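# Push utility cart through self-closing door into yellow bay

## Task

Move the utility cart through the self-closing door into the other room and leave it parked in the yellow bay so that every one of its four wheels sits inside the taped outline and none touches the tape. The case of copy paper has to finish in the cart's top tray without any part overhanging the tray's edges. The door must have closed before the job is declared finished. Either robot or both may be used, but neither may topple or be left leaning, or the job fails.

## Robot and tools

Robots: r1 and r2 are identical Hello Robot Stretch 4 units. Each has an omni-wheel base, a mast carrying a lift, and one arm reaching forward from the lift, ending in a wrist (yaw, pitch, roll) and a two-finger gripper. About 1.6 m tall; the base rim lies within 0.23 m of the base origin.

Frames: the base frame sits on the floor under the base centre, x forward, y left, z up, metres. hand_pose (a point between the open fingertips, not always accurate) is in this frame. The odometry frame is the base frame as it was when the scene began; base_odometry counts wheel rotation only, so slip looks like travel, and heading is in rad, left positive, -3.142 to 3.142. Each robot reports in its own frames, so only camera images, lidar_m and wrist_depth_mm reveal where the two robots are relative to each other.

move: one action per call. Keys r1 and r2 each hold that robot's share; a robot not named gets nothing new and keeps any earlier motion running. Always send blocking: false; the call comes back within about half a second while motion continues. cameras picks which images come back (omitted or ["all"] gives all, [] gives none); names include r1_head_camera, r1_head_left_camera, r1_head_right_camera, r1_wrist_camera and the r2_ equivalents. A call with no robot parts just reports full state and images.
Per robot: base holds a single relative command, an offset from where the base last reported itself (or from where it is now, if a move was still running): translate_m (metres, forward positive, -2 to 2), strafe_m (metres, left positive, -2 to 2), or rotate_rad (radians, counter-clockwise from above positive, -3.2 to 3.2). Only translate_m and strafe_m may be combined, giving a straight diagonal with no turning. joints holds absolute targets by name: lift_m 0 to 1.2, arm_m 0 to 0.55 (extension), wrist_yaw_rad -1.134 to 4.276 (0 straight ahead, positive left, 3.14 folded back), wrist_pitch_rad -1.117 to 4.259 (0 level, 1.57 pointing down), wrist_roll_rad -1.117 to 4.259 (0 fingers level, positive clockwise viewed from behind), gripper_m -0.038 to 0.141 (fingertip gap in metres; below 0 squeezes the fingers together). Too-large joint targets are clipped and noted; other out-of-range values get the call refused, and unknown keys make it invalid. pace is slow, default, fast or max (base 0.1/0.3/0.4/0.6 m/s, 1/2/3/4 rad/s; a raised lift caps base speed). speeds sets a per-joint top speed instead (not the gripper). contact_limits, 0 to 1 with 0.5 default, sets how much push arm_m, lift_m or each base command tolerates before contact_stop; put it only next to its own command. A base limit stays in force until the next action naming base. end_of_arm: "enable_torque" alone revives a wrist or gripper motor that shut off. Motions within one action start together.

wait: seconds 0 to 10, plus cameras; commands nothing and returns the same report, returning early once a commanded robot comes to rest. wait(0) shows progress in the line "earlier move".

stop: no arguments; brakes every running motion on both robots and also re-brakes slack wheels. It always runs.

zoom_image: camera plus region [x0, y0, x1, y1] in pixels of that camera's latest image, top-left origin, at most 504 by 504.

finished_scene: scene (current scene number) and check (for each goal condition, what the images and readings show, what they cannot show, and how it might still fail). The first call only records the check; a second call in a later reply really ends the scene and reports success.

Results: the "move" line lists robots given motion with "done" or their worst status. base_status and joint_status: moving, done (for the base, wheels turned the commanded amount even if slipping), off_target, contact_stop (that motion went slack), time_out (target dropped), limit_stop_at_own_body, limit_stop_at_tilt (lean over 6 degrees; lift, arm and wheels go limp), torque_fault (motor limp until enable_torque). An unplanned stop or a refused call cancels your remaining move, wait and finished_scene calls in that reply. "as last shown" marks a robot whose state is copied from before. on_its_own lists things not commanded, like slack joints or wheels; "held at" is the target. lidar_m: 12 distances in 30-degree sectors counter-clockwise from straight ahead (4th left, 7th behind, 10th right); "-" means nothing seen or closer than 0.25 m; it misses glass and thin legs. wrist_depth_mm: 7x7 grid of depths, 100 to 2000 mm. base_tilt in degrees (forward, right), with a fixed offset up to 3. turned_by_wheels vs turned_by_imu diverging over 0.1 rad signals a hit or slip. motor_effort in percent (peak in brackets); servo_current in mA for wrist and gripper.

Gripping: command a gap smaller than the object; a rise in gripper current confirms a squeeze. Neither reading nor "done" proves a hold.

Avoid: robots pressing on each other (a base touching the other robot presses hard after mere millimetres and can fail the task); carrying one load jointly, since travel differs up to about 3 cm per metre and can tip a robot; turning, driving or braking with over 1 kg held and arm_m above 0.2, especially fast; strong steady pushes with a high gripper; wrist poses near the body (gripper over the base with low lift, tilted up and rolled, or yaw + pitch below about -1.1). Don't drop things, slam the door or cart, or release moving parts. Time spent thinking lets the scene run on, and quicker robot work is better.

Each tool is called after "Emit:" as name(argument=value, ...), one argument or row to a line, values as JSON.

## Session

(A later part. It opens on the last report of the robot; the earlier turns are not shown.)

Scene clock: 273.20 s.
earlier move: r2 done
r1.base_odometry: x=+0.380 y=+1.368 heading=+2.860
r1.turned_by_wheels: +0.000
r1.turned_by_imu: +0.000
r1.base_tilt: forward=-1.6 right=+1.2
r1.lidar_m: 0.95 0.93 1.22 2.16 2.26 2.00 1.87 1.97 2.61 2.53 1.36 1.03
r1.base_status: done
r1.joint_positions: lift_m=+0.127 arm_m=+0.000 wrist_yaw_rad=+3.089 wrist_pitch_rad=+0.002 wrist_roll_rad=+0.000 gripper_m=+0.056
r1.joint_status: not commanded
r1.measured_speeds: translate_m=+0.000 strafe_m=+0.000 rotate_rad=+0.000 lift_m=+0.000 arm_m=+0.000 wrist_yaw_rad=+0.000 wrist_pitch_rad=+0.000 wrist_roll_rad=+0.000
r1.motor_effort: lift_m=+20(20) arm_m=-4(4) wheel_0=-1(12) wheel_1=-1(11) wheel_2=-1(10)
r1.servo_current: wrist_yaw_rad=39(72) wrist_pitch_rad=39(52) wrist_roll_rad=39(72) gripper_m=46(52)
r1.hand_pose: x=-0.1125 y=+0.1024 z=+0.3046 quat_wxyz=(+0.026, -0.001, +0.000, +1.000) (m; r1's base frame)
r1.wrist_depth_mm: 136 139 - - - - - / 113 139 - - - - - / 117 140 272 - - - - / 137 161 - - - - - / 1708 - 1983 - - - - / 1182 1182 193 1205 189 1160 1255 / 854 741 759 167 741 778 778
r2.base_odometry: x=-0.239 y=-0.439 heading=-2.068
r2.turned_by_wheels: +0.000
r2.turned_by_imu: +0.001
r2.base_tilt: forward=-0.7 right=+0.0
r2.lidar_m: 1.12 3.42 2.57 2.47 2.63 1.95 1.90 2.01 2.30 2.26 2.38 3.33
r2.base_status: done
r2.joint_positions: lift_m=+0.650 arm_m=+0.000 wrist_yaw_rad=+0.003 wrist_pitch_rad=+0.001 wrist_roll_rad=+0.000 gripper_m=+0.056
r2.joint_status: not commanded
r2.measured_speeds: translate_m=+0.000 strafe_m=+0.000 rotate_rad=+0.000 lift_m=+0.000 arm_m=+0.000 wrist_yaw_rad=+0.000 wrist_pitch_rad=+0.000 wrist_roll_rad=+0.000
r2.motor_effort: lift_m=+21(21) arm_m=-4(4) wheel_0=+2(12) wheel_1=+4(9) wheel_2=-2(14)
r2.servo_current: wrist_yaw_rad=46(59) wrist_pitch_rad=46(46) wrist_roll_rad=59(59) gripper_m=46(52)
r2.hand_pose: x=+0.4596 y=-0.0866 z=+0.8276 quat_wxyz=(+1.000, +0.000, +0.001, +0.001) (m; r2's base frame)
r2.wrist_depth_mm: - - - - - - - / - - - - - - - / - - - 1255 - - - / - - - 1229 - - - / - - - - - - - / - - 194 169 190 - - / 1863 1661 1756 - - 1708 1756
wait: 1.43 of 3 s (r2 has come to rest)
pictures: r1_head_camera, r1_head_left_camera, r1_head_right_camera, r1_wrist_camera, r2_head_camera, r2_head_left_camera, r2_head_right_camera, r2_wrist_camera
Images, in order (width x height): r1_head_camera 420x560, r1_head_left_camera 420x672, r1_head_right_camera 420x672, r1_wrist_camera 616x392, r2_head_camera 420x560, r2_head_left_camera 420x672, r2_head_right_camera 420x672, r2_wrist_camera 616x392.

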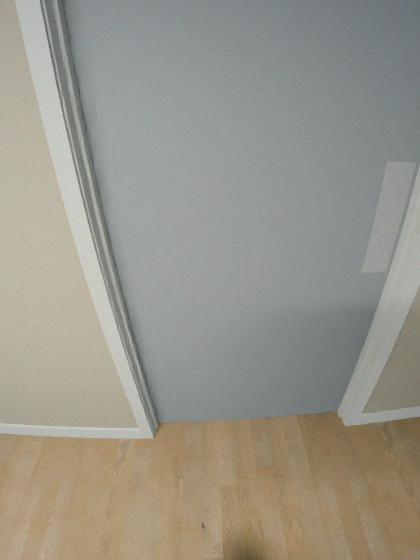

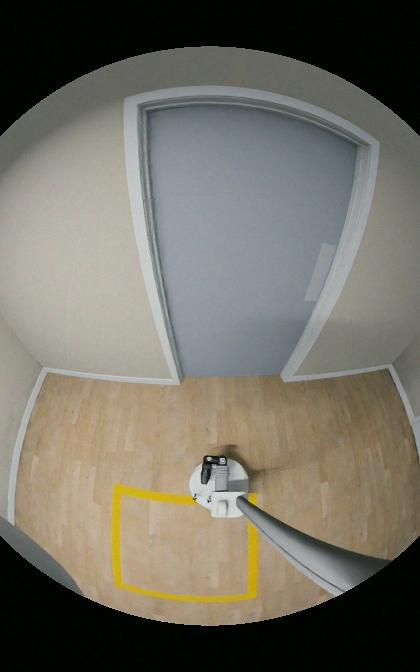

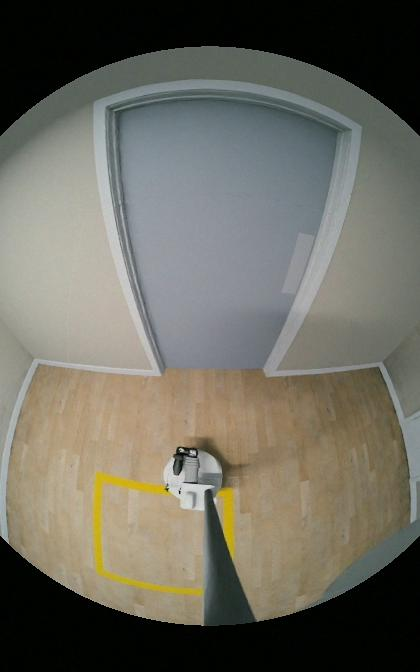

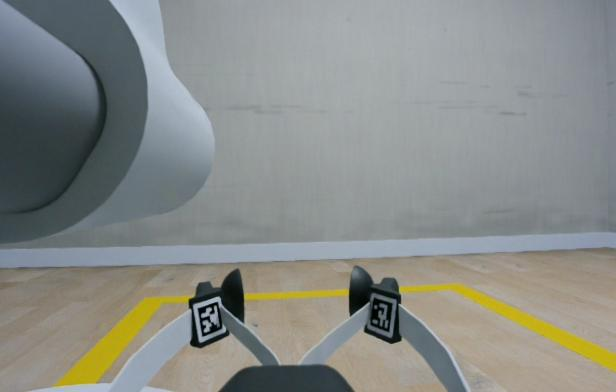

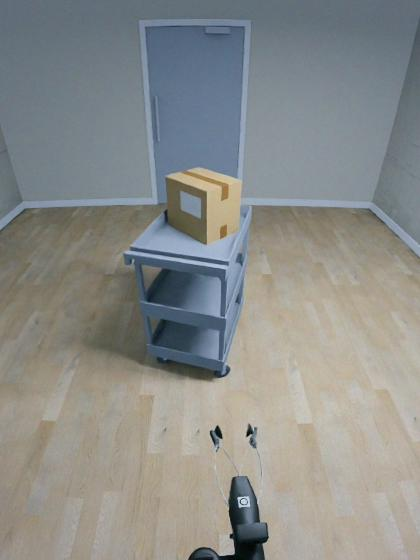

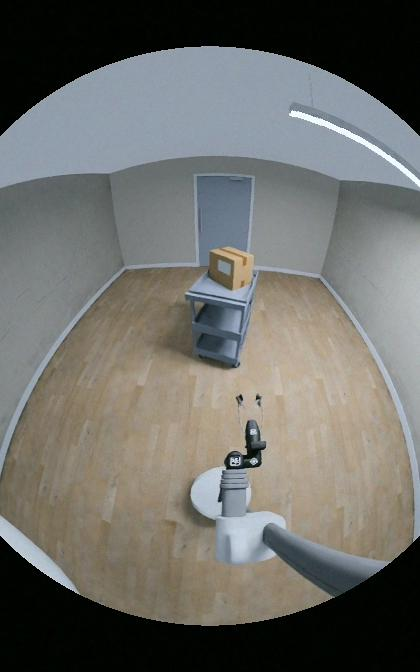

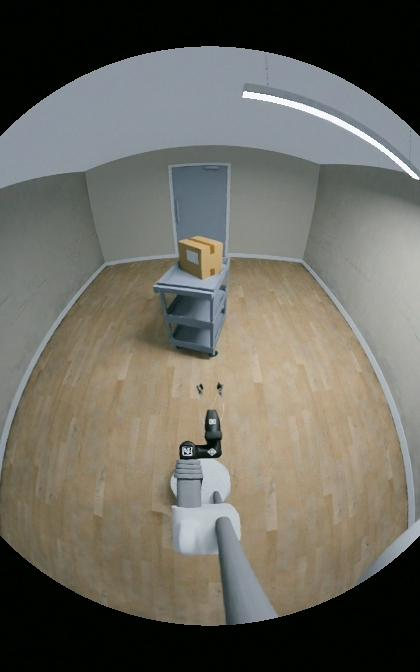

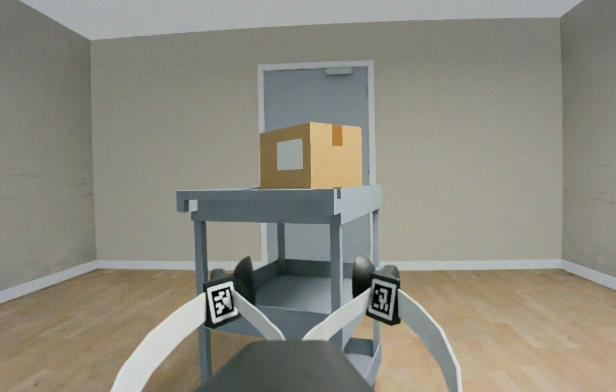

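Emit:
move(
  blocking=false,
  r1={"base": {"rotate_rad": 0.054}, "pace": "fast"},
  r2={"base": {"translate_m": 0.42, "strafe_m": 0.19}, "joints": {"lift_m": 0.68, "wrist_roll_rad": 1.57, "gripper_m": 0.1}},
  cameras=[],
)

Emit:
wait(
  seconds=0.3,
  cameras=[],
)

Emit:
move(
  blocking=false,
  r1={"base": {"translate_m": 0.66, "strafe_m": -0.22}},
  cameras=[],
)

Emit:
wait(
  seconds=3,
  cameras=[],
)

Emit:
wait(
  seconds=3,
)

Scene clock: 393.70 s.
move: r1 moving; r2 moving
r1.base_odometry: x=+0.380 y=+1.368 heading=+2.914
r1.turned_by_wheels: +0.054
r1.turned_by_imu: +0.054
r1.base_tilt: forward=-1.6 right=+1.3
r1.lidar_m: 0.96 0.95 1.30 2.18 2.27 1.98 1.88 1.99 2.61 2.52 1.26 1.01
r1.base_status: rotate_rad moving
r1.joint_positions: lift_m=+0.127 arm_m=+0.000 wrist_yaw_rad=+3.089 wrist_pitch_rad=+0.002 wrist_roll_rad=+0.000 gripper_m=+0.056
r1.joint_status: not commanded
r1.measured_speeds: translate_m=+0.000 strafe_m=+0.000 rotate_rad=+0.000 lift_m=+0.000 arm_m=+0.000 wrist_yaw_rad=+0.000 wrist_pitch_rad=+0.000 wrist_roll_rad=+0.000
r1.motor_effort: lift_m=+20(20) arm_m=-4(4) wheel_0=-3(7) wheel_1=-1(7) wheel_2=+2(7)
r1.servo_current: wrist_yaw_rad=39(59) wrist_pitch_rad=39(46) wrist_roll_rad=52(59) gripper_m=39(46)
r1.hand_pose: x=-0.1125 y=+0.1024 z=+0.3046 quat_wxyz=(+0.026, -0.001, +0.000, +1.000) (m; r1's base frame)
r1.wrist_depth_mm: 136 138 - - - - - / 113 139 - - - - - / 117 140 270 - - - - / 137 161 - - - - - / 1661 - 1921 - - - - / 1182 1229 193 1205 190 1182 1255 / 854 159 750 167 741 778 768
r2.base_odometry: x=-0.241 y=-0.474 heading=-2.068
r2.turned_by_wheels: +0.000
r2.turned_by_imu: +0.001
r2.base_tilt: forward=-0.7 right=+0.1
r2.lidar_m: 1.08 3.43 2.58 2.43 2.61 2.01 1.94 2.06 2.32 2.26 2.36 3.38
r2.base_status: translate_m moving; strafe_m moving
r2.joint_positions: lift_m=+0.677 arm_m=+0.000 wrist_yaw_rad=+0.003 wrist_pitch_rad=+0.001 wrist_roll_rad=+0.589 gripper_m=+0.075
r2.joint_status: lift_m moving; wrist_roll_rad moving; gripper_m moving
r2.measured_speeds: translate_m=+0.122 strafe_m=+0.054 rotate_rad=+0.002 lift_m=+0.044 arm_m=+0.000 wrist_yaw_rad=+0.000 wrist_pitch_rad=+0.000 wrist_roll_rad=+1.820
r2.motor_effort: lift_m=+20(25) arm_m=-4(4) wheel_0=+8(8) wheel_1=+11(11) wheel_2=-11(12)
r2.servo_current: wrist_yaw_rad=39(52) wrist_pitch_rad=39(46) wrist_roll_rad=65(117) gripper_m=117(117)
r2.hand_pose: x=+0.4596 y=-0.0866 z=+0.8550 quat_wxyz=(+0.957, +0.290, +0.001, +0.001) (m; r2's base frame)
r2.wrist_depth_mm: - - - - - - - / - - - - - - - / - - - 1281 - - - / - - - 1205 - - - / - - - - 1576 - 1708 / - - 190 1499 189 1618 1336 / - - - - - 1281 1118
pictures: none
No camera images: "cameras" was empty.

Scene clock: 414.30 s.
earlier move: r1 done; r2 done
r1.base_odometry: x=+0.380 y=+1.368 heading=+2.914
r1.turned_by_wheels: +0.000
r1.turned_by_imu: +0.000
r1.base_tilt: forward=-1.6 right=+1.3
r1.lidar_m: 0.95 0.95 1.26 2.18 2.27 1.95 1.88 1.99 2.62 2.51 1.28 1.00
r1.base_status: done
r1.joint_positions: lift_m=+0.127 arm_m=+0.000 wrist_yaw_rad=+3.089 wrist_pitch_rad=+0.002 wrist_roll_rad=+0.000 gripper_m=+0.056
r1.joint_status: not commanded
r1.measured_speeds: translate_m=+0.000 strafe_m=+0.000 rotate_rad=+0.000 lift_m=+0.000 arm_m=+0.000 wrist_yaw_rad=+0.000 wrist_pitch_rad=+0.000 wrist_roll_rad=+0.000
r1.motor_effort: lift_m=+20(20) arm_m=-4(4) wheel_0=-3(7) wheel_1=+0(7) wheel_2=+2(7)
r1.servo_current: wrist_yaw_rad=39(72) wrist_pitch_rad=46(52) wrist_roll_rad=26(65) gripper_m=39(46)
r1.hand_pose: x=-0.1125 y=+0.1024 z=+0.3046 quat_wxyz=(+0.026, -0.001, +0.000, +1.000) (m; r1's base frame)
r1.wrist_depth_mm: 136 138 - - - - - / 113 139 - - - - - / 117 140 272 - - - - / 137 161 - - - - - / 1661 - 1983 - - - - / 1205 1229 193 1205 190 1160 1229 / 831 159 759 167 741 778 778
r2.base_odometry: x=-0.272 y=-0.899 heading=-2.068
r2.turned_by_wheels: +0.000
r2.turned_by_imu: +0.001
r2.base_tilt: forward=-0.7 right=+0.1
r2.lidar_m: 0.75 3.11 2.37 2.26 2.37 2.36 2.30 2.47 2.53 2.45 2.60 0.75
r2.base_status: done
r2.joint_positions: lift_m=+0.680 arm_m=+0.000 wrist_yaw_rad=+0.003 wrist_pitch_rad=+0.001 wrist_roll_rad=+1.568 gripper_m=+0.100
r2.joint_status: all done
r2.measured_speeds: translate_m=+0.000 strafe_m=+0.000 rotate_rad=+0.000 lift_m=+0.000 arm_m=+0.000 wrist_yaw_rad=+0.000 wrist_pitch_rad=+0.000 wrist_roll_rad=+0.000
r2.motor_effort: lift_m=+21(25) arm_m=-4(4) wheel_0=+4(8) wheel_1=+3(11) wheel_2=-3(13)
r2.servo_current: wrist_yaw_rad=46(59) wrist_pitch_rad=39(46) wrist_roll_rad=39(117) gripper_m=52(117)
r2.hand_pose: x=+0.4596 y=-0.0866 z=+0.8576 quat_wxyz=(+0.708, +0.706, +0.001, +0.000) (m; r2's base frame)
r2.wrist_depth_mm: - - - - - 1661 1182 / - - - 517 - - 521 / - - 809 549 - 549 544 / - - 976 569 - 580 574 / - - - 627 - 603 1118 / - - 194 634 192 647 1229 / - - - - - 1756 1205
wait: 0.00 of 0.3 s (r1 and r2 have come to rest)
pictures: none
No camera images: "cameras" was empty.

Scene clock: 414.80 s.
move: r1 moving
r1.base_odometry: x=+0.352 y=+1.385 heading=+2.914
r1.turned_by_wheels: +0.000
r1.turned_by_imu: +0.000
r1.base_tilt: forward=-1.6 right=+1.3
r1.lidar_m: 0.93 0.92 1.25 2.19 2.30 1.99 1.92 2.04 2.61 2.52 1.27 0.98
r1.base_status: translate_m moving; strafe_m moving
r1.joint_positions: lift_m=+0.127 arm_m=+0.000 wrist_yaw_rad=+3.089 wrist_pitch_rad=+0.002 wrist_roll_rad=+0.000 gripper_m=+0.056
r1.joint_status: not commanded
r1.measured_speeds: translate_m=+0.122 strafe_m=-0.040 rotate_rad=-0.001 lift_m=+0.000 arm_m=+0.000 wrist_yaw_rad=+0.000 wrist_pitch_rad=+0.000 wrist_roll_rad=+0.000
r1.motor_effort: lift_m=+20(20) arm_m=-4(4) wheel_0=+7(11) wheel_1=+4(6) wheel_2=-8(8)
r1.servo_current: wrist_yaw_rad=46(65) wrist_pitch_rad=39(52) wrist_roll_rad=52(59) gripper_m=39(46)
r1.hand_pose: x=-0.1125 y=+0.1024 z=+0.3046 quat_wxyz=(+0.026, -0.001, +0.000, +1.000) (m; r1's base frame)
r1.wrist_depth_mm: 136 138 - - - - - / 113 139 - - - - - / 118 140 271 - - - - / 137 163 - - - - - / 1661 1983 - - - - - / 1182 1182 193 1205 190 1160 1229 / 842 750 759 167 741 778 778
r2.base_odometry: x=-0.272 y=-0.899 heading=-2.068
r2.turned_by_wheels: +0.000
r2.turned_by_imu: +0.000
r2.base_tilt: forward=-0.7 right=+0.0
r2.lidar_m: 0.74 3.16 2.36 2.27 2.35 2.40 2.32 2.44 2.52 2.45 2.59 0.76
r2.base_status: not commanded
r2.joint_positions: lift_m=+0.680 arm_m=+0.000 wrist_yaw_rad=+0.003 wrist_pitch_rad=+0.001 wrist_roll_rad=+1.568 gripper_m=+0.100
r2.joint_status: not commanded
r2.measured_speeds: translate_m=+0.000 strafe_m=+0.000 rotate_rad=+0.000 lift_m=+0.000 arm_m=+0.000 wrist_yaw_rad=+0.000 wrist_pitch_rad=+0.000 wrist_roll_rad=+0.000
r2.motor_effort: lift_m=+21(21) arm_m=-4(4) wheel_0=+4(4) wheel_1=+2(3) wheel_2=-3(3)
r2.servo_current: wrist_yaw_rad=39(59) wrist_pitch_rad=39(46) wrist_roll_rad=39(52) gripper_m=52(52)
r2.hand_pose: x=+0.4596 y=-0.0866 z=+0.8576 quat_wxyz=(+0.708, +0.706, +0.001, +0.000) (m; r2's base frame)
r2.wrist_depth_mm: - - - - - 1708 1182 / - - - 517 - - 517 / - - 798 544 - 554 549 / - - 976 569 - 585 574 / - - - 615 - 609 1138 / - - 195 627 191 654 1205 / - - - - - 1756 1229
pictures: none
No camera images: "cameras" was empty.

Scene clock: 417.80 s.
earlier move: r1 moving
r1.base_odometry: x=-0.213 y=+1.731 heading=+2.914
r1.turned_by_wheels: +0.000
r1.turned_by_imu: -0.001
r1.base_tilt: forward=-1.6 right=+1.3
r1.lidar_m: 0.28 0.31 0.44 1.00 2.50 2.64 2.53 2.69 2.42 0.99 0.47 0.32
r1.base_status: translate_m moving; strafe_m moving
r1.joint_positions: lift_m=+0.127 arm_m=+0.000 wrist_yaw_rad=+3.089 wrist_pitch_rad=+0.002 wrist_roll_rad=+0.000 gripper_m=+0.056
r1.joint_status: not commanded
r1.measured_speeds: translate_m=+0.000 strafe_m=+0.000 rotate_rad=+0.000 lift_m=+0.000 arm_m=+0.000 wrist_yaw_rad=+0.000 wrist_pitch_rad=+0.000 wrist_roll_rad=+0.000
r1.motor_effort: lift_m=+20(20) arm_m=-4(4) wheel_0=+2(11) wheel_1=+3(6) wheel_2=+0(10)
r1.servo_current: wrist_yaw_rad=52(65) wrist_pitch_rad=46(52) wrist_roll_rad=52(65) gripper_m=39(46)
r1.hand_pose: x=-0.1125 y=+0.1024 z=+0.3046 quat_wxyz=(+0.026, -0.001, +0.000, +1.000) (m; r1's base frame)
r1.wrist_depth_mm: 136 139 - - - - - / 113 139 - - - - - / 118 140 271 - - - - / 137 162 - - - - - / 1921 - - - - - - / 1182 1205 195 1205 191 1281 1229 / 831 759 759 156 759 778 809
r2.base_odometry: x=-0.272 y=-0.899 heading=-2.068
r2.turned_by_wheels: +0.000
r2.turned_by_imu: +0.000
r2.base_tilt: forward=-0.7 right=+0.1
r2.lidar_m: 0.75 3.16 2.38 2.27 2.37 2.40 2.32 2.47 2.55 2.45 2.59 0.76
r2.base_status: not commanded
r2.joint_positions: lift_m=+0.680 arm_m=+0.000 wrist_yaw_rad=+0.003 wrist_pitch_rad=+0.001 wrist_roll_rad=+1.568 gripper_m=+0.100
r2.joint_status: not commanded
r2.measured_speeds: translate_m=+0.000 strafe_m=+0.000 rotate_rad=+0.000 lift_m=+0.000 arm_m=+0.000 wrist_yaw_rad=+0.000 wrist_pitch_rad=+0.000 wrist_roll_rad=+0.000
r2.motor_effort: lift_m=+21(21) arm_m=-4(5) wheel_0=+4(5) wheel_1=+2(3) wheel_2=-3(3)
r2.servo_current: wrist_yaw_rad=52(65) wrist_pitch_rad=39(46) wrist_roll_rad=46(59) gripper_m=46(59)
r2.hand_pose: x=+0.4596 y=-0.0866 z=+0.8576 quat_wxyz=(+0.708, +0.706, +0.001, +0.000) (m; r2's base frame)
r2.wrist_depth_mm: - - - - - 1708 1160 / - - - 517 - - 521 / - - 809 539 - 539 539 / - - 976 580 - 580 574 / - - - 621 - 609 1118 / - - 195 640 191 654 1205 / - - - - - 1708 1205
wait: 3.00 s; no rest
pictures: none
No camera images: "cameras" was empty.

Scene clock: 418.03 s.
earlier move: r1 done
r1.base_odometry: x=-0.213 y=+1.731 heading=+2.914
r1.turned_by_wheels: +0.000
r1.turned_by_imu: +0.000
r1.base_tilt: forward=-1.6 right=+1.3
r1.lidar_m: 0.30 0.32 0.46 1.01 2.50 2.67 2.55 2.67 2.36 0.98 0.45 0.31
r1.base_status: done
r1.joint_positions: lift_m=+0.127 arm_m=+0.000 wrist_yaw_rad=+3.089 wrist_pitch_rad=+0.002 wrist_roll_rad=+0.000 gripper_m=+0.056
r1.joint_status: not commanded
r1.measured_speeds: translate_m=+0.000 strafe_m=+0.000 rotate_rad=+0.000 lift_m=+0.000 arm_m=+0.000 wrist_yaw_rad=+0.000 wrist_pitch_rad=+0.000 wrist_roll_rad=+0.000
r1.motor_effort: lift_m=+20(20) arm_m=-4(4) wheel_0=+2(11) wheel_1=+2(6) wheel_2=-1(10)
r1.servo_current: wrist_yaw_rad=52(65) wrist_pitch_rad=46(52) wrist_roll_rad=59(65) gripper_m=39(46)
r1.hand_pose: x=-0.1125 y=+0.1024 z=+0.3046 quat_wxyz=(+0.026, -0.001, +0.000, +1.000) (m; r1's base frame)
r1.wrist_depth_mm: 136 139 - - - - - / 113 139 - - - - - / 118 140 273 - - - - / 137 161 - - - - - / 1983 - - - - - - / 1182 1182 194 1182 190 1281 1255 / 842 750 750 156 750 778 809
r2.base_odometry: x=-0.272 y=-0.899 heading=-2.068
r2.turned_by_wheels: +0.000
r2.turned_by_imu: +0.000
r2.base_tilt: forward=-0.7 right=+0.0
r2.lidar_m: 0.74 3.14 2.37 2.27 2.36 2.39 2.31 2.45 2.53 2.44 2.59 0.73
r2.base_status: not commanded
r2.joint_positions: lift_m=+0.680 arm_m=+0.000 wrist_yaw_rad=+0.003 wrist_pitch_rad=+0.001 wrist_roll_rad=+1.568 gripper_m=+0.100
r2.joint_status: not commanded
r2.measured_speeds: translate_m=+0.000 strafe_m=+0.000 rotate_rad=+0.000 lift_m=+0.000 arm_m=+0.000 wrist_yaw_rad=+0.000 wrist_pitch_rad=+0.000 wrist_roll_rad=+0.000
r2.motor_effort: lift_m=+21(21) arm_m=-4(5) wheel_0=+5(5) wheel_1=+3(3) wheel_2=-3(3)
r2.servo_current: wrist_yaw_rad=46(65) wrist_pitch_rad=46(46) wrist_roll_rad=46(59) gripper_m=46(59)
r2.hand_pose: x=+0.4596 y=-0.0866 z=+0.8576 quat_wxyz=(+0.708, +0.706, +0.001, +0.000) (m; r2's base frame)
r2.wrist_depth_mm: - - - - - 1708 1182 / - - - 512 - - 521 / - - 798 554 - 549 549 / - - 976 574 - 580 574 / - - - 621 - 609 1138 / - - 195 640 191 647 1205 / - - - - - 1756 1182
wait: 0.23 of 3 s (r1 has come to rest)
pictures: r1_head_camera, r1_head_left_camera, r1_head_right_camera, r1_wrist_camera, r2_head_camera, r2_head_left_camera, r2_head_right_camera, r2_wrist_camera
Images, in order (width x height): r1_head_camera 420x560, r1_head_left_camera 420x672, r1_head_right_camera 420x672, r1_wrist_camera 616x392, r2_head_camera 420x560, r2_head_left_camera 420x672, r2_head_right_camera 420x672, r2_wrist_camera 616x392.

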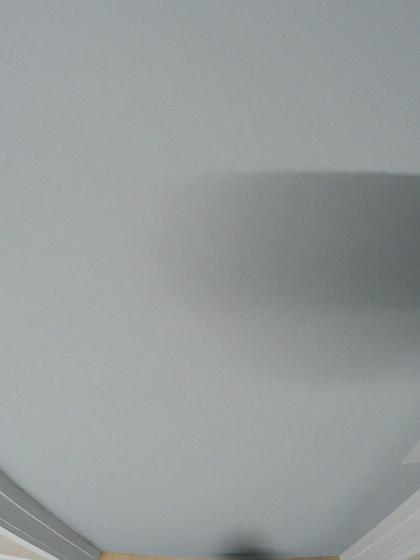

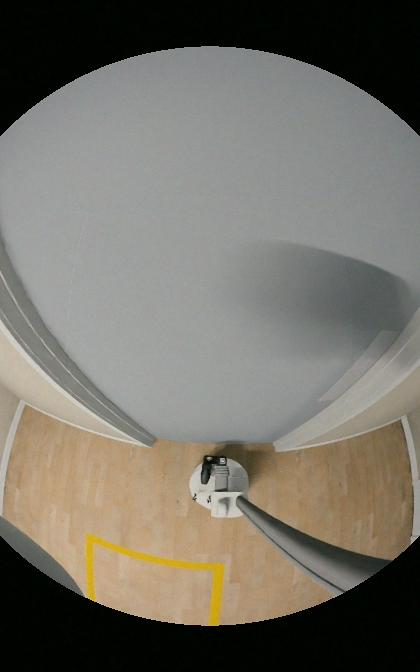

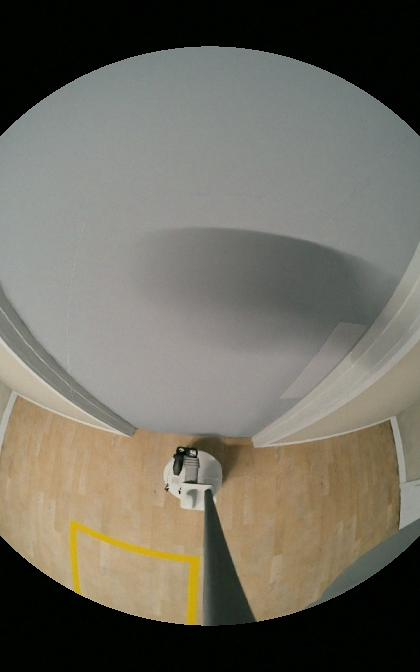

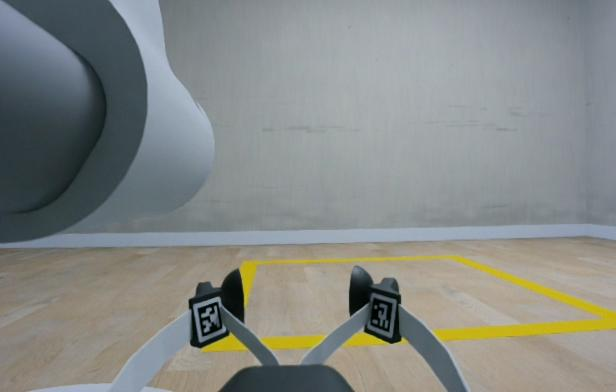

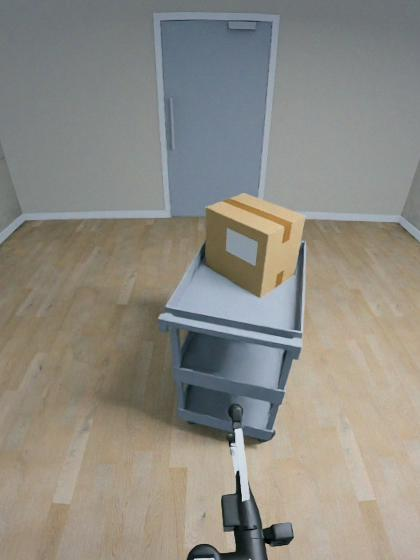

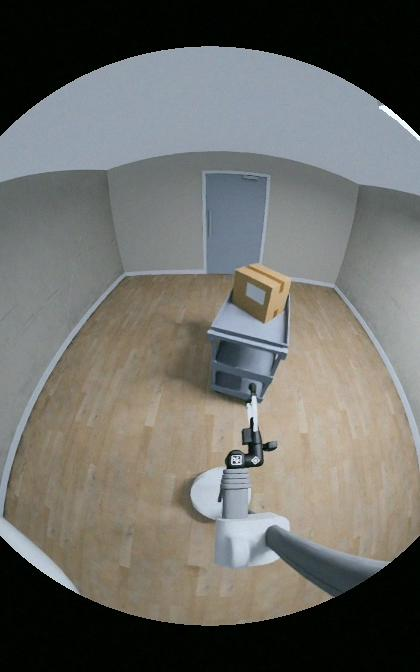

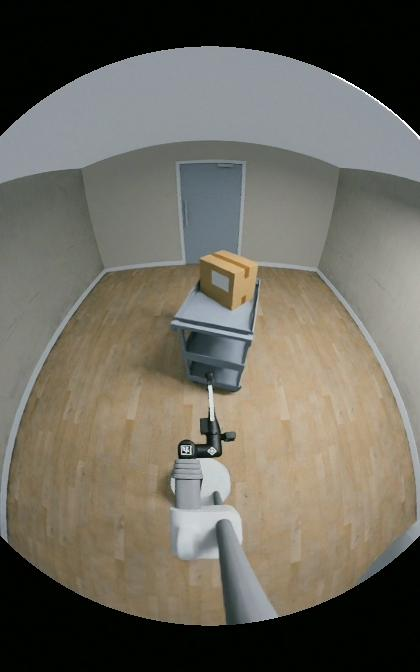

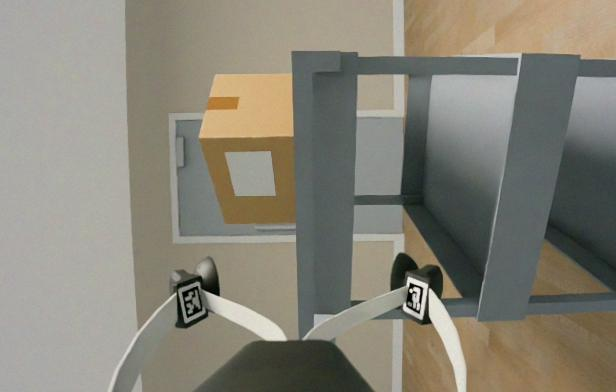

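Emit:
zoom_image(
  camera="r2_wrist_camera",
  region=[180, 20, 440, 392],
)

Emit:
zoom_image(
  camera="r2_head_camera",
  region=[130, 180, 330, 460],
)

Scaled by 1.355.

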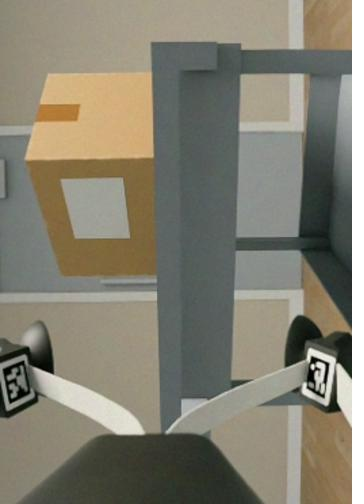

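Scaled by 1.800 from the camera's 420x560 image, which has a finer 1200x1600 frame.

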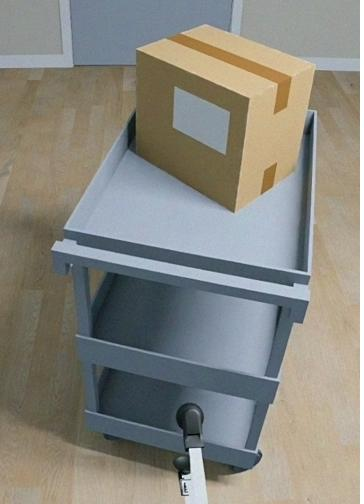

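Emit:
move(
  blocking=false,
  r1={"base": {"translate_m": 0.12}, "pace": "slow"},
  r2={"base": {"translate_m": 0.22}},
  cameras=[],
)

Emit:
wait(
  seconds=3,
  cameras=[],
)

Emit:
wait(
  seconds=3,
  cameras=["r1_head_camera", "r1_head_left_camera", "r2_head_camera", "r2_wrist_camera"],
)

Scene clock: 458.00 s.
move: r1 moving; r2 moving
r1.base_odometry: x=-0.225 y=+1.734 heading=+2.914
r1.turned_by_wheels: +0.000
r1.turned_by_imu: +0.000
r1.base_tilt: forward=-1.5 right=+1.3
r1.lidar_m: 0.28 0.30 0.43 0.93 2.49 2.68 2.56 2.70 2.40 0.90 0.45 0.32
r1.base_status: translate_m moving
r1.joint_positions: lift_m=+0.127 arm_m=+0.000 wrist_yaw_rad=+3.089 wrist_pitch_rad=+0.002 wrist_roll_rad=+0.000 gripper_m=+0.056
r1.joint_status: not commanded
r1.measured_speeds: translate_m=+0.048 strafe_m=+0.000 rotate_rad=+0.000 lift_m=+0.000 arm_m=+0.000 wrist_yaw_rad=+0.000 wrist_pitch_rad=+0.000 wrist_roll_rad=+0.000
r1.motor_effort: lift_m=+20(20) arm_m=-4(4) wheel_0=+6(6) wheel_1=+2(4) wheel_2=-6(6)
r1.servo_current: wrist_yaw_rad=72(72) wrist_pitch_rad=39(46) wrist_roll_rad=46(72) gripper_m=39(46)
r1.hand_pose: x=-0.1125 y=+0.1024 z=+0.3046 quat_wxyz=(+0.026, -0.001, +0.000, +1.000) (m; r1's base frame)
r1.wrist_depth_mm: 136 138 - - - - - / 113 139 - - - - - / 118 140 273 - - - - / 137 161 - - - - - / 1983 - - - - - - / 1205 1205 194 1182 190 1255 1255 / 854 750 759 156 750 778 820
r2.base_odometry: x=-0.287 y=-0.926 heading=-2.068
r2.turned_by_wheels: +0.000
r2.turned_by_imu: +0.001
r2.base_tilt: forward=-0.6 right=+0.1
r2.lidar_m: 0.71 3.14 2.35 2.28 2.38 2.41 2.34 2.49 2.54 2.46 2.58 0.68
r2.base_status: translate_m moving
r2.joint_positions: lift_m=+0.680 arm_m=+0.000 wrist_yaw_rad=+0.003 wrist_pitch_rad=+0.001 wrist_roll_rad=+1.568 gripper_m=+0.100
r2.joint_status: not commanded
r2.measured_speeds: translate_m=+0.121 strafe_m=+0.000 rotate_rad=+0.000 lift_m=+0.000 arm_m=+0.000 wrist_yaw_rad=+0.000 wrist_pitch_rad=+0.000 wrist_roll_rad=+0.000
r2.motor_effort: lift_m=+21(21) arm_m=-4(4) wheel_0=+8(9) wheel_1=+8(9) wheel_2=-12(13)
r2.servo_current: wrist_yaw_rad=46(59) wrist_pitch_rad=39(46) wrist_roll_rad=39(59) gripper_m=52(52)
r2.hand_pose: x=+0.4596 y=-0.0866 z=+0.8576 quat_wxyz=(+0.708, +0.706, +0.001, +0.000) (m; r2's base frame)
r2.wrist_depth_mm: - - - - - 1708 1118 / - - 878 496 - - 500 / - - 778 517 - - 525 / - - 960 549 - 549 544 / - - - 585 - 585 591 / - - 195 603 192 621 1118 / - - - - - 1708 1182
pictures: none
No camera images: "cameras" was empty.

Scene clock: 459.67 s.
earlier move: r1 moving; r2 done
r1.base_odometry: x=-0.330 y=+1.759 heading=+2.914
r1.turned_by_wheels: +0.000
r1.turned_by_imu: +0.000
r1.base_tilt: forward=-1.6 right=+1.3
r1.lidar_m: - 0.25 0.30 0.53 2.51 2.77 2.68 2.80 2.41 0.48 0.29 0.25
r1.base_status: translate_m moving
r1.joint_positions: lift_m=+0.127 arm_m=+0.000 wrist_yaw_rad=+3.089 wrist_pitch_rad=+0.002 wrist_roll_rad=+0.000 gripper_m=+0.056
r1.joint_status: not commanded
r1.measured_speeds: translate_m=+0.005 strafe_m=+0.000 rotate_rad=+0.001 lift_m=+0.000 arm_m=+0.000 wrist_yaw_rad=+0.000 wrist_pitch_rad=+0.000 wrist_roll_rad=+0.000
r1.motor_effort: lift_m=+20(20) arm_m=-4(4) wheel_0=+4(8) wheel_1=+3(6) wheel_2=-3(7)
r1.servo_current: wrist_yaw_rad=46(72) wrist_pitch_rad=46(52) wrist_roll_rad=52(72) gripper_m=46(52)
r1.hand_pose: x=-0.1125 y=+0.1024 z=+0.3046 quat_wxyz=(+0.026, -0.001, +0.000, +1.000) (m; r1's base frame)
r1.wrist_depth_mm: 136 139 - - - - - / 113 139 - - - - - / 117 139 273 - - - - / 137 161 - - - - - / 1921 - - - - - - / 1160 1182 195 1182 190 1255 1160 / 842 750 741 167 741 778 809
r2.base_odometry: x=-0.377 y=-1.092 heading=-2.068
r2.turned_by_wheels: +0.000
r2.turned_by_imu: +0.000
r2.base_tilt: forward=-0.7 right=+0.1
r2.lidar_m: 0.52 3.14 2.35 2.27 2.37 2.62 2.54 2.69 2.55 2.46 2.58 0.52
r2.base_status: done
r2.joint_positions: lift_m=+0.680 arm_m=+0.000 wrist_yaw_rad=+0.003 wrist_pitch_rad=+0.001 wrist_roll_rad=+1.568 gripper_m=+0.100
r2.joint_status: not commanded
r2.measured_speeds: translate_m=+0.000 strafe_m=+0.000 rotate_rad=+0.000 lift_m=+0.000 arm_m=+0.000 wrist_yaw_rad=+0.000 wrist_pitch_rad=+0.000 wrist_roll_rad=+0.000
r2.motor_effort: lift_m=+21(21) arm_m=-4(4) wheel_0=+3(11) wheel_1=+4(9) wheel_2=-2(14)
r2.servo_current: wrist_yaw_rad=46(59) wrist_pitch_rad=46(46) wrist_roll_rad=52(65) gripper_m=46(59)
r2.hand_pose: x=+0.4596 y=-0.0866 z=+0.8576 quat_wxyz=(+0.708, +0.706, +0.001, +0.000) (m; r2's base frame)
r2.wrist_depth_mm: - - - 298 312 820 - / - - 597 314 324 - - / - - 574 330 343 - - / - - 683 355 364 - - / - - - 379 379 - - / - - 195 330 192 1499 - / - - - - 459 442 442
wait: 1.67 of 3 s (r2 has come to rest)
pictures: none
No camera images: "cameras" was empty.

Scene clock: 459.97 s.
earlier move: r1 done
r1.base_odometry: x=-0.330 y=+1.759 heading=+2.914
r1.turned_by_wheels: +0.000
r1.turned_by_imu: +0.000
r1.base_tilt: forward=-1.6 right=+1.3
r1.lidar_m: - 0.25 0.27 0.53 2.50 2.79 2.66 2.80 2.43 0.47 0.27 0.25
r1.base_status: done
r1.joint_positions: lift_m=+0.127 arm_m=+0.000 wrist_yaw_rad=+3.089 wrist_pitch_rad=+0.002 wrist_roll_rad=+0.000 gripper_m=+0.056
r1.joint_status: not commanded
r1.measured_speeds: translate_m=+0.000 strafe_m=+0.000 rotate_rad=+0.000 lift_m=+0.000 arm_m=+0.000 wrist_yaw_rad=+0.000 wrist_pitch_rad=+0.000 wrist_roll_rad=+0.000
r1.motor_effort: lift_m=+20(20) arm_m=-4(4) wheel_0=+3(8) wheel_1=+3(6) wheel_2=-1(7)
r1.servo_current: wrist_yaw_rad=59(72) wrist_pitch_rad=39(52) wrist_roll_rad=52(72) gripper_m=39(52)
r1.hand_pose: x=-0.1125 y=+0.1024 z=+0.3046 quat_wxyz=(+0.026, -0.001, +0.000, +1.000) (m; r1's base frame)
r1.wrist_depth_mm: 136 139 - - - - - / 113 139 - - - - - / 118 140 273 - - - - / 137 161 - - - - - / 1921 - - - - - - / 1182 1182 195 1160 191 1281 1118 / 854 750 759 167 750 768 820
r2.base_odometry: x=-0.377 y=-1.092 heading=-2.068
r2.turned_by_wheels: +0.000
r2.turned_by_imu: +0.000
r2.base_tilt: forward=-0.6 right=+0.2
r2.lidar_m: 0.52 3.11 2.35 2.27 2.37 2.62 2.55 2.69 2.54 2.46 2.59 0.53
r2.base_status: done
r2.joint_positions: lift_m=+0.680 arm_m=+0.000 wrist_yaw_rad=+0.003 wrist_pitch_rad=+0.001 wrist_roll_rad=+1.568 gripper_m=+0.100
r2.joint_status: not commanded
r2.measured_speeds: translate_m=+0.000 strafe_m=+0.000 rotate_rad=+0.000 lift_m=+0.000 arm_m=+0.000 wrist_yaw_rad=+0.000 wrist_pitch_rad=+0.000 wrist_roll_rad=+0.000
r2.motor_effort: lift_m=+21(21) arm_m=-4(4) wheel_0=+3(11) wheel_1=+5(9) wheel_2=-2(14)
r2.servo_current: wrist_yaw_rad=52(59) wrist_pitch_rad=46(46) wrist_roll_rad=52(65) gripper_m=52(59)
r2.hand_pose: x=+0.4596 y=-0.0866 z=+0.8576 quat_wxyz=(+0.708, +0.706, +0.001, +0.000) (m; r2's base frame)
r2.wrist_depth_mm: - - - 298 310 820 - / - - 597 315 324 - - / - - 580 334 343 - - / - - 691 355 364 - - / - - - 379 379 - - / - - 194 332 191 1537 - / - - - - 455 442 445
wait: 0.30 of 3 s (r1 has come to rest)
pictures: r1_head_camera, r1_head_left_camera, r2_head_camera, r2_wrist_camera
Images, in order (width x height): r1_head_camera 420x560, r1_head_left_camera 420x672, r2_head_camera 420x560, r2_wrist_camera 616x392.

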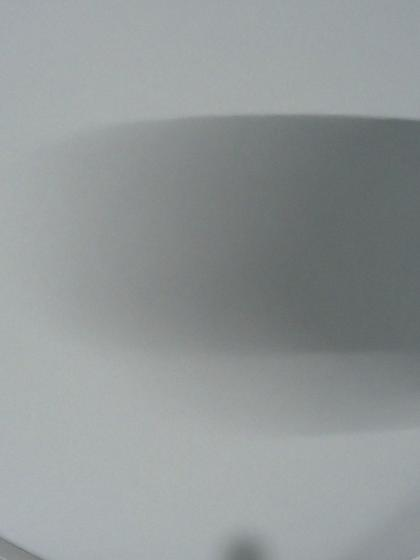

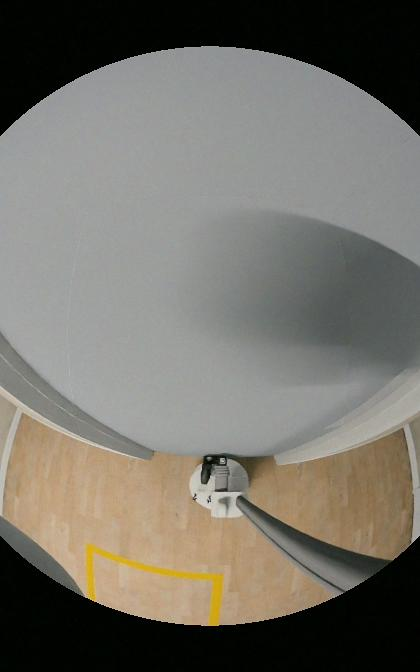

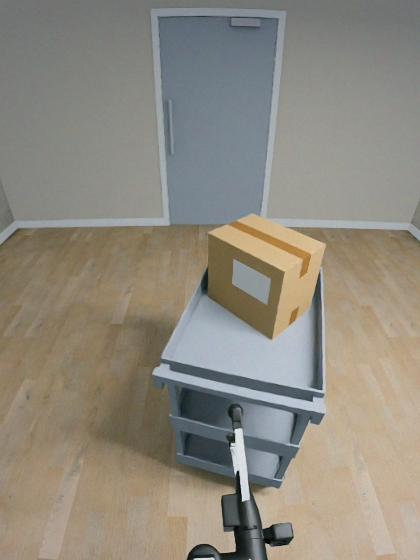

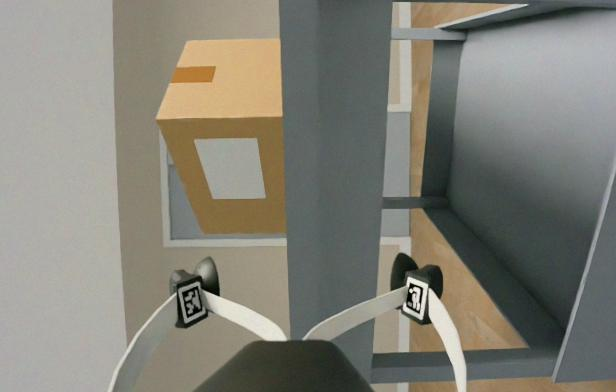

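Emit:
zoom_image(
  camera="r2_wrist_camera",
  region=[240, 0, 440, 340],
)

Emit:
zoom_image(
  camera="r2_head_camera",
  region=[140, 340, 340, 500],
)

Scaled by 1.482.

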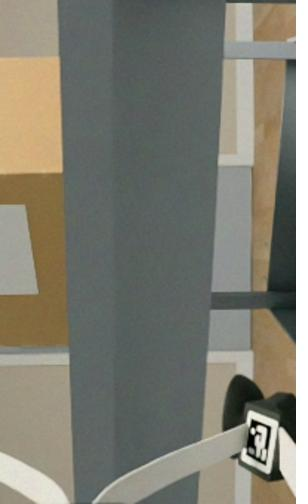

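Scaled by 2.520 from the camera's 420x560 image, which has a finer 1200x1600 frame.

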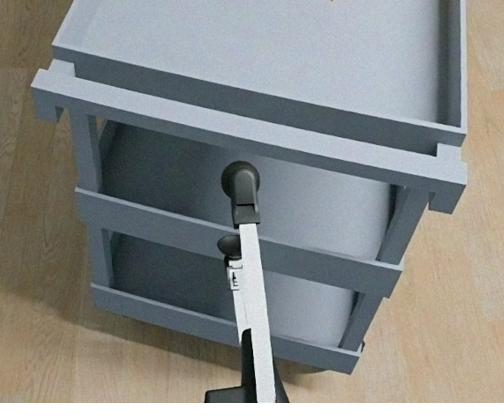

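Emit:
move(
  blocking=false,
  r1={"base": {"translate_m": 0.66}, "pace": "default"},
  r2={"base": {"translate_m": 0.07}},
  cameras=[],
)

Emit:
wait(
  seconds=1.2,
  cameras=["r2_head_camera"],
)

Emit:
wait(
  seconds=4,
  cameras=["r1_head_camera", "r1_head_left_camera", "r2_head_camera", "r2_wrist_camera"],
)

Scene clock: 488.20 s.
move: r1 contact_stop; r2 moving
r1.base_odometry: x=-0.352 y=+1.762 heading=+2.932
r1.turned_by_wheels: +0.018
r1.turned_by_imu: +0.024
r1.base_tilt: forward=-1.6 right=+1.3
r1.lidar_m: - 0.25 0.29 0.53 2.53 2.78 2.69 2.86 2.43 0.45 0.30 0.25
r1.base_status: translate_m contact_stop
r1.joint_positions: lift_m=+0.127 arm_m=+0.000 wrist_yaw_rad=+3.089 wrist_pitch_rad=+0.002 wrist_roll_rad=+0.000 gripper_m=+0.056
r1.joint_status: not commanded
r1.measured_speeds: translate_m=+0.024 strafe_m=+0.001 rotate_rad=+0.082 lift_m=+0.000 arm_m=+0.000 wrist_yaw_rad=+0.000 wrist_pitch_rad=+0.000 wrist_roll_rad=+0.000
r1.on_its_own: the wheels are slack since a contact_stop
r1.motor_effort: lift_m=+20(20) arm_m=-4(4) wheel_0=+6(33) wheel_1=+4(21) wheel_2=-6(27)
r1.servo_current: wrist_yaw_rad=39(59) wrist_pitch_rad=46(46) wrist_roll_rad=46(72) gripper_m=39(46)
r1.hand_pose: x=-0.1125 y=+0.1024 z=+0.3046 quat_wxyz=(+0.026, -0.001, +0.000, +1.000) (m; r1's base frame)
r1.wrist_depth_mm: 136 138 - - - - - / 111 139 - - - - - / 115 139 251 - - - - / 136 151 - - - - - / 1983 - - - - - - / 1182 1182 193 1308 191 1255 1118 / 842 759 759 166 741 778 831
r2.base_odometry: x=-0.392 y=-1.120 heading=-2.067
r2.turned_by_wheels: +0.000
r2.turned_by_imu: +0.001
r2.base_tilt: forward=-0.7 right=+0.0
r2.lidar_m: 0.50 3.16 2.37 2.27 2.37 2.65 2.57 2.71 2.53 2.45 2.57 0.50
r2.base_status: translate_m moving
r2.joint_positions: lift_m=+0.680 arm_m=+0.000 wrist_yaw_rad=+0.003 wrist_pitch_rad=+0.001 wrist_roll_rad=+1.568 gripper_m=+0.100
r2.joint_status: not commanded
r2.measured_speeds: translate_m=+0.121 strafe_m=-0.001 rotate_rad=-0.002 lift_m=+0.000 arm_m=+0.000 wrist_yaw_rad=+0.000 wrist_pitch_rad=+0.000 wrist_roll_rad=+0.000
r2.motor_effort: lift_m=+21(21) arm_m=-4(4) wheel_0=+8(10) wheel_1=+8(8) wheel_2=-12(12)
r2.servo_current: wrist_yaw_rad=52(59) wrist_pitch_rad=33(46) wrist_roll_rad=59(59) gripper_m=52(52)
r2.hand_pose: x=+0.4596 y=-0.0866 z=+0.8576 quat_wxyz=(+0.708, +0.706, +0.001, +0.000) (m; r2's base frame)
r2.wrist_depth_mm: - - - 231 285 842 - / - - 564 290 298 820 - / - - 554 306 314 904 - / - - 647 324 330 - - / - - - 347 349 - - / - - 195 300 191 1537 - / - - - - - 427 473
pictures: none
No camera images: "cameras" was empty.

not run: a stop that you did not command came earlier in this reply.

not run: a stop that you did not command came earlier in this reply.

Emit:
move(
  blocking=false,
  r1={"base": {"translate_m": 0.3, "strafe_m": -0.1}, "pace": "slow", "contact_limits": {"translate_m": 0.95, "strafe_m": 0.95}},
  cameras=[],
)

Emit:
wait(
  seconds=1.5,
  cameras=["r2_head_camera", "r2_wrist_camera"],
)

r1: "contact_limits": translate_m and strafe_m are given together and make one move, which takes one limit: state it under one of them only
Scene clock: 499.97 s.
earlier move: r1 contact_stop; r2 done
r1.base_odometry: x=-0.332 y=+1.758 heading=+2.874
r1.turned_by_wheels: -0.058
r1.turned_by_imu: -0.058
r1.base_tilt: forward=-1.6 right=+1.3
r1.lidar_m: - 0.25 0.29 0.55 2.47 2.79 2.68 2.78 2.42 0.56 0.31 0.25
r1.base_status: translate_m contact_stop (by the wheels' count: +0.002 of +0.660)
r1.joint_positions: lift_m=+0.127 arm_m=+0.000 wrist_yaw_rad=+3.089 wrist_pitch_rad=+0.002 wrist_roll_rad=+0.000 gripper_m=+0.056
r1.joint_status: not commanded
r1.measured_speeds: translate_m=+0.000 strafe_m=+0.000 rotate_rad=+0.000 lift_m=+0.000 arm_m=+0.000 wrist_yaw_rad=+0.000 wrist_pitch_rad=+0.000 wrist_roll_rad=+0.000
r1.on_its_own: the wheels are slack since a contact_stop
r1.motor_effort: lift_m=+20(20) arm_m=-4(4) wheel_0=+0(33) wheel_1=+0(21) wheel_2=+0(27)
r1.servo_current: wrist_yaw_rad=46(72) wrist_pitch_rad=33(52) wrist_roll_rad=52(72) gripper_m=39(46)
r1.hand_pose: x=-0.1125 y=+0.1024 z=+0.3046 quat_wxyz=(+0.026, -0.001, +0.000, +1.000) (m; r1's base frame)
r1.wrist_depth_mm: 136 138 - - - - - / 113 139 - - - - - / 116 139 270 - - - - / 137 159 - - - - - / 1921 - - - - - - / 1182 1205 195 1182 191 1229 1229 / 842 750 741 167 741 778 820
r2.base_odometry: x=-0.410 y=-1.154 heading=-2.067
r2.turned_by_wheels: +0.000
r2.turned_by_imu: +0.001
r2.base_tilt: forward=-0.7 right=+0.0
r2.lidar_m: 0.48 3.15 2.37 2.27 2.38 2.68 2.59 2.76 2.54 2.46 2.62 0.47
r2.base_status: done
r2.joint_positions: lift_m=+0.680 arm_m=+0.000 wrist_yaw_rad=+0.003 wrist_pitch_rad=+0.001 wrist_roll_rad=+1.568 gripper_m=+0.100
r2.joint_status: not commanded
r2.measured_speeds: translate_m=+0.000 strafe_m=+0.000 rotate_rad=+0.000 lift_m=+0.000 arm_m=+0.000 wrist_yaw_rad=+0.000 wrist_pitch_rad=+0.000 wrist_roll_rad=+0.000
r2.motor_effort: lift_m=+21(21) arm_m=-4(4) wheel_0=+4(10) wheel_1=+4(8) wheel_2=-4(12)
r2.servo_current: wrist_yaw_rad=46(59) wrist_pitch_rad=39(46) wrist_roll_rad=39(59) gripper_m=52(65)
r2.hand_pose: x=+0.4596 y=-0.0866 z=+0.8576 quat_wxyz=(+0.708, +0.706, +0.001, +0.000) (m; r2's base frame)
r2.wrist_depth_mm: - - 609 194 244 788 - / - - 508 252 257 820 - / - - 521 214 270 831 - / - - 621 278 285 - - / - - - 239 303 - - / - - 195 248 191 1537 512 / - - - - - 1756 455
pictures: none

not run: a call was refused earlier in this reply.

Emit:
move(
  blocking=false,
  r1={"base": {"translate_m": 0.4, "strafe_m": -0.1}, "pace": "slow", "contact_limits": {"translate_m": 0.95}},
  cameras=[],
)

Emit:
wait(
  seconds=1.5,
  cameras=["r2_head_camera", "r2_wrist_camera"],
)

Scene clock: 504.00 s.
move: r1 moving
r1.base_odometry: x=-0.342 y=+1.764 heading=+2.876
r1.turned_by_wheels: +0.001
r1.turned_by_imu: +0.003
r1.base_tilt: forward=-1.6 right=+1.3
r1.lidar_m: - 0.25 0.27 0.55 2.48 2.79 2.69 2.79 2.42 0.47 0.32 0.25
r1.base_status: translate_m moving; strafe_m moving
r1.joint_positions: lift_m=+0.127 arm_m=+0.000 wrist_yaw_rad=+3.089 wrist_pitch_rad=+0.002 wrist_roll_rad=+0.000 gripper_m=+0.056
r1.joint_status: not commanded
r1.measured_speeds: translate_m=+0.046 strafe_m=-0.012 rotate_rad=+0.001 lift_m=+0.000 arm_m=+0.000 wrist_yaw_rad=+0.000 wrist_pitch_rad=+0.000 wrist_roll_rad=+0.000
r1.motor_effort: lift_m=+20(20) arm_m=-4(4) wheel_0=+23(25) wheel_1=+12(14) wheel_2=-20(24)
r1.servo_current: wrist_yaw_rad=52(65) wrist_pitch_rad=39(46) wrist_roll_rad=52(59) gripper_m=46(46)
r1.contact_limits: translate_m 0.95
r1.hand_pose: x=-0.1125 y=+0.1024 z=+0.3046 quat_wxyz=(+0.026, -0.001, +0.000, +1.000) (m; r1's base frame)
r1.wrist_depth_mm: 136 138 - - - - - / 112 139 - - - - - / 116 140 260 - - - - / 137 157 - - - - - / 1983 - - - - - - / 1182 1205 195 1308 191 1281 1205 / 842 759 750 167 741 768 809
r2.base_odometry: x=-0.410 y=-1.154 heading=-2.067
r2.turned_by_wheels: +0.000
r2.turned_by_imu: +0.000
r2.base_tilt: forward=-0.7 right=+0.1
r2.lidar_m: 0.47 3.14 2.36 2.28 2.38 2.68 2.62 2.75 2.55 2.46 2.62 0.47
r2.base_status: not commanded
r2.joint_positions: lift_m=+0.680 arm_m=+0.000 wrist_yaw_rad=+0.003 wrist_pitch_rad=+0.001 wrist_roll_rad=+1.568 gripper_m=+0.100
r2.joint_status: not commanded
r2.measured_speeds: translate_m=+0.000 strafe_m=+0.000 rotate_rad=+0.000 lift_m=+0.000 arm_m=+0.000 wrist_yaw_rad=+0.000 wrist_pitch_rad=+0.000 wrist_roll_rad=+0.000
r2.motor_effort: lift_m=+21(21) arm_m=-4(4) wheel_0=+4(5) wheel_1=+4(4) wheel_2=-3(4)
r2.servo_current: wrist_yaw_rad=39(59) wrist_pitch_rad=46(46) wrist_roll_rad=46(59) gripper_m=52(52)
r2.hand_pose: x=+0.4596 y=-0.0866 z=+0.8576 quat_wxyz=(+0.708, +0.706, +0.001, +0.000) (m; r2's base frame)
r2.wrist_depth_mm: - - 615 194 245 788 - / - - 504 252 257 831 - / - - 521 216 272 842 - / - - 609 281 286 - - / - - - 240 303 - - / - - 195 249 191 1537 512 / - - - - - 1708 455
pictures: none
No camera images: "cameras" was empty.

Scene clock: 505.50 s.
earlier move: r1 moving
r1.base_odometry: x=-0.463 y=+1.832 heading=+2.876
r1.turned_by_wheels: +0.000
r1.turned_by_imu: +0.002
r1.base_tilt: forward=-1.6 right=+1.3
r1.lidar_m: 0.25 0.25 0.25 0.39 2.47 2.94 2.82 2.93 2.42 0.37 0.43 0.25
r1.base_status: translate_m moving; strafe_m moving
r1.joint_positions: lift_m=+0.127 arm_m=-0.001 wrist_yaw_rad=+3.103 wrist_pitch_rad=+0.002 wrist_roll_rad=+0.000 gripper_m=+0.056
r1.joint_status: not commanded
r1.measured_speeds: translate_m=+0.098 strafe_m=-0.024 rotate_rad=-0.004 lift_m=+0.000 arm_m=+0.000 wrist_yaw_rad=+0.000 wrist_pitch_rad=+0.000 wrist_roll_rad=+0.000
r1.motor_effort: lift_m=+20(20) arm_m=+11(11) wheel_0=+19(26) wheel_1=+15(18) wheel_2=-15(24)
r1.servo_current: wrist_yaw_rad=85(91) wrist_pitch_rad=39(52) wrist_roll_rad=59(72) gripper_m=39(46)
r1.contact_limits: translate_m 0.95
r1.hand_pose: x=-0.1146 y=+0.0984 z=+0.3046 quat_wxyz=(+0.019, -0.001, +0.000, +1.000) (m; r1's base frame)
r1.wrist_depth_mm: - 135 - - - - - / - 129 183 - - - - / 105 133 188 - - - - / 121 136 260 - - - - / 1708 - - - - - - / 1182 1205 194 1205 190 1308 1118 / 854 768 750 167 741 778 820
r2.base_odometry: x=-0.410 y=-1.154 heading=-2.067
r2.turned_by_wheels: +0.000
r2.turned_by_imu: +0.000
r2.base_tilt: forward=-0.7 right=+0.1
r2.lidar_m: 0.47 3.14 2.35 2.27 2.35 2.71 2.62 2.75 2.55 2.44 2.57 0.47
r2.base_status: not commanded
r2.joint_positions: lift_m=+0.680 arm_m=+0.000 wrist_yaw_rad=+0.003 wrist_pitch_rad=+0.001 wrist_roll_rad=+1.568 gripper_m=+0.100
r2.joint_status: not commanded
r2.measured_speeds: translate_m=+0.000 strafe_m=+0.000 rotate_rad=+0.000 lift_m=+0.000 arm_m=+0.000 wrist_yaw_rad=+0.000 wrist_pitch_rad=+0.000 wrist_roll_rad=+0.000
r2.motor_effort: lift_m=+21(21) arm_m=-4(5) wheel_0=+4(5) wheel_1=+4(4) wheel_2=-4(4)
r2.servo_current: wrist_yaw_rad=39(65) wrist_pitch_rad=39(46) wrist_roll_rad=33(65) gripper_m=46(59)
r2.hand_pose: x=+0.4596 y=-0.0866 z=+0.8576 quat_wxyz=(+0.708, +0.706, +0.001, +0.000) (m; r2's base frame)
r2.wrist_depth_mm: - - 609 194 245 788 - / - - 508 254 257 820 - / - - 517 215 270 831 - / - - 615 279 286 - - / - - - 240 301 - - / - - 194 248 191 1537 508 / - - - - - 1708 455
wait: 1.50 s; no rest
pictures: r2_head_camera, r2_wrist_camera
Images, in order (width x height): r2_head_camera 420x560, r2_wrist_camera 616x392.

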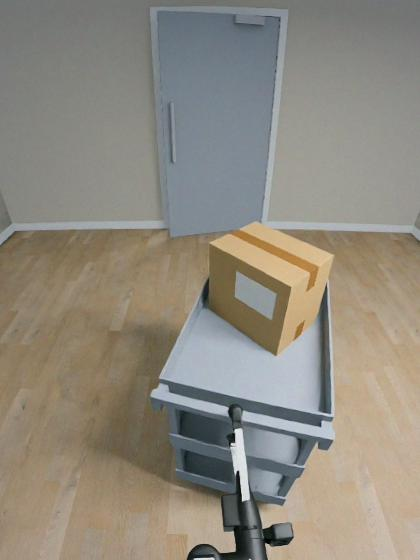

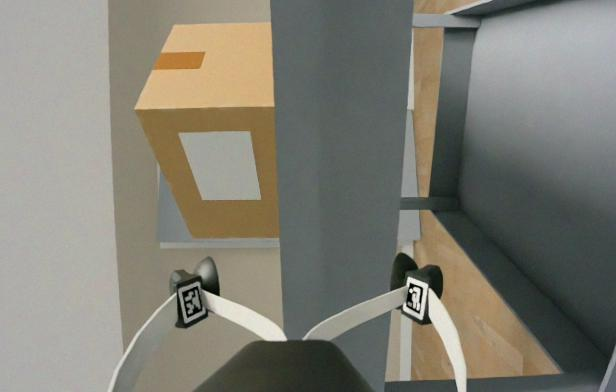

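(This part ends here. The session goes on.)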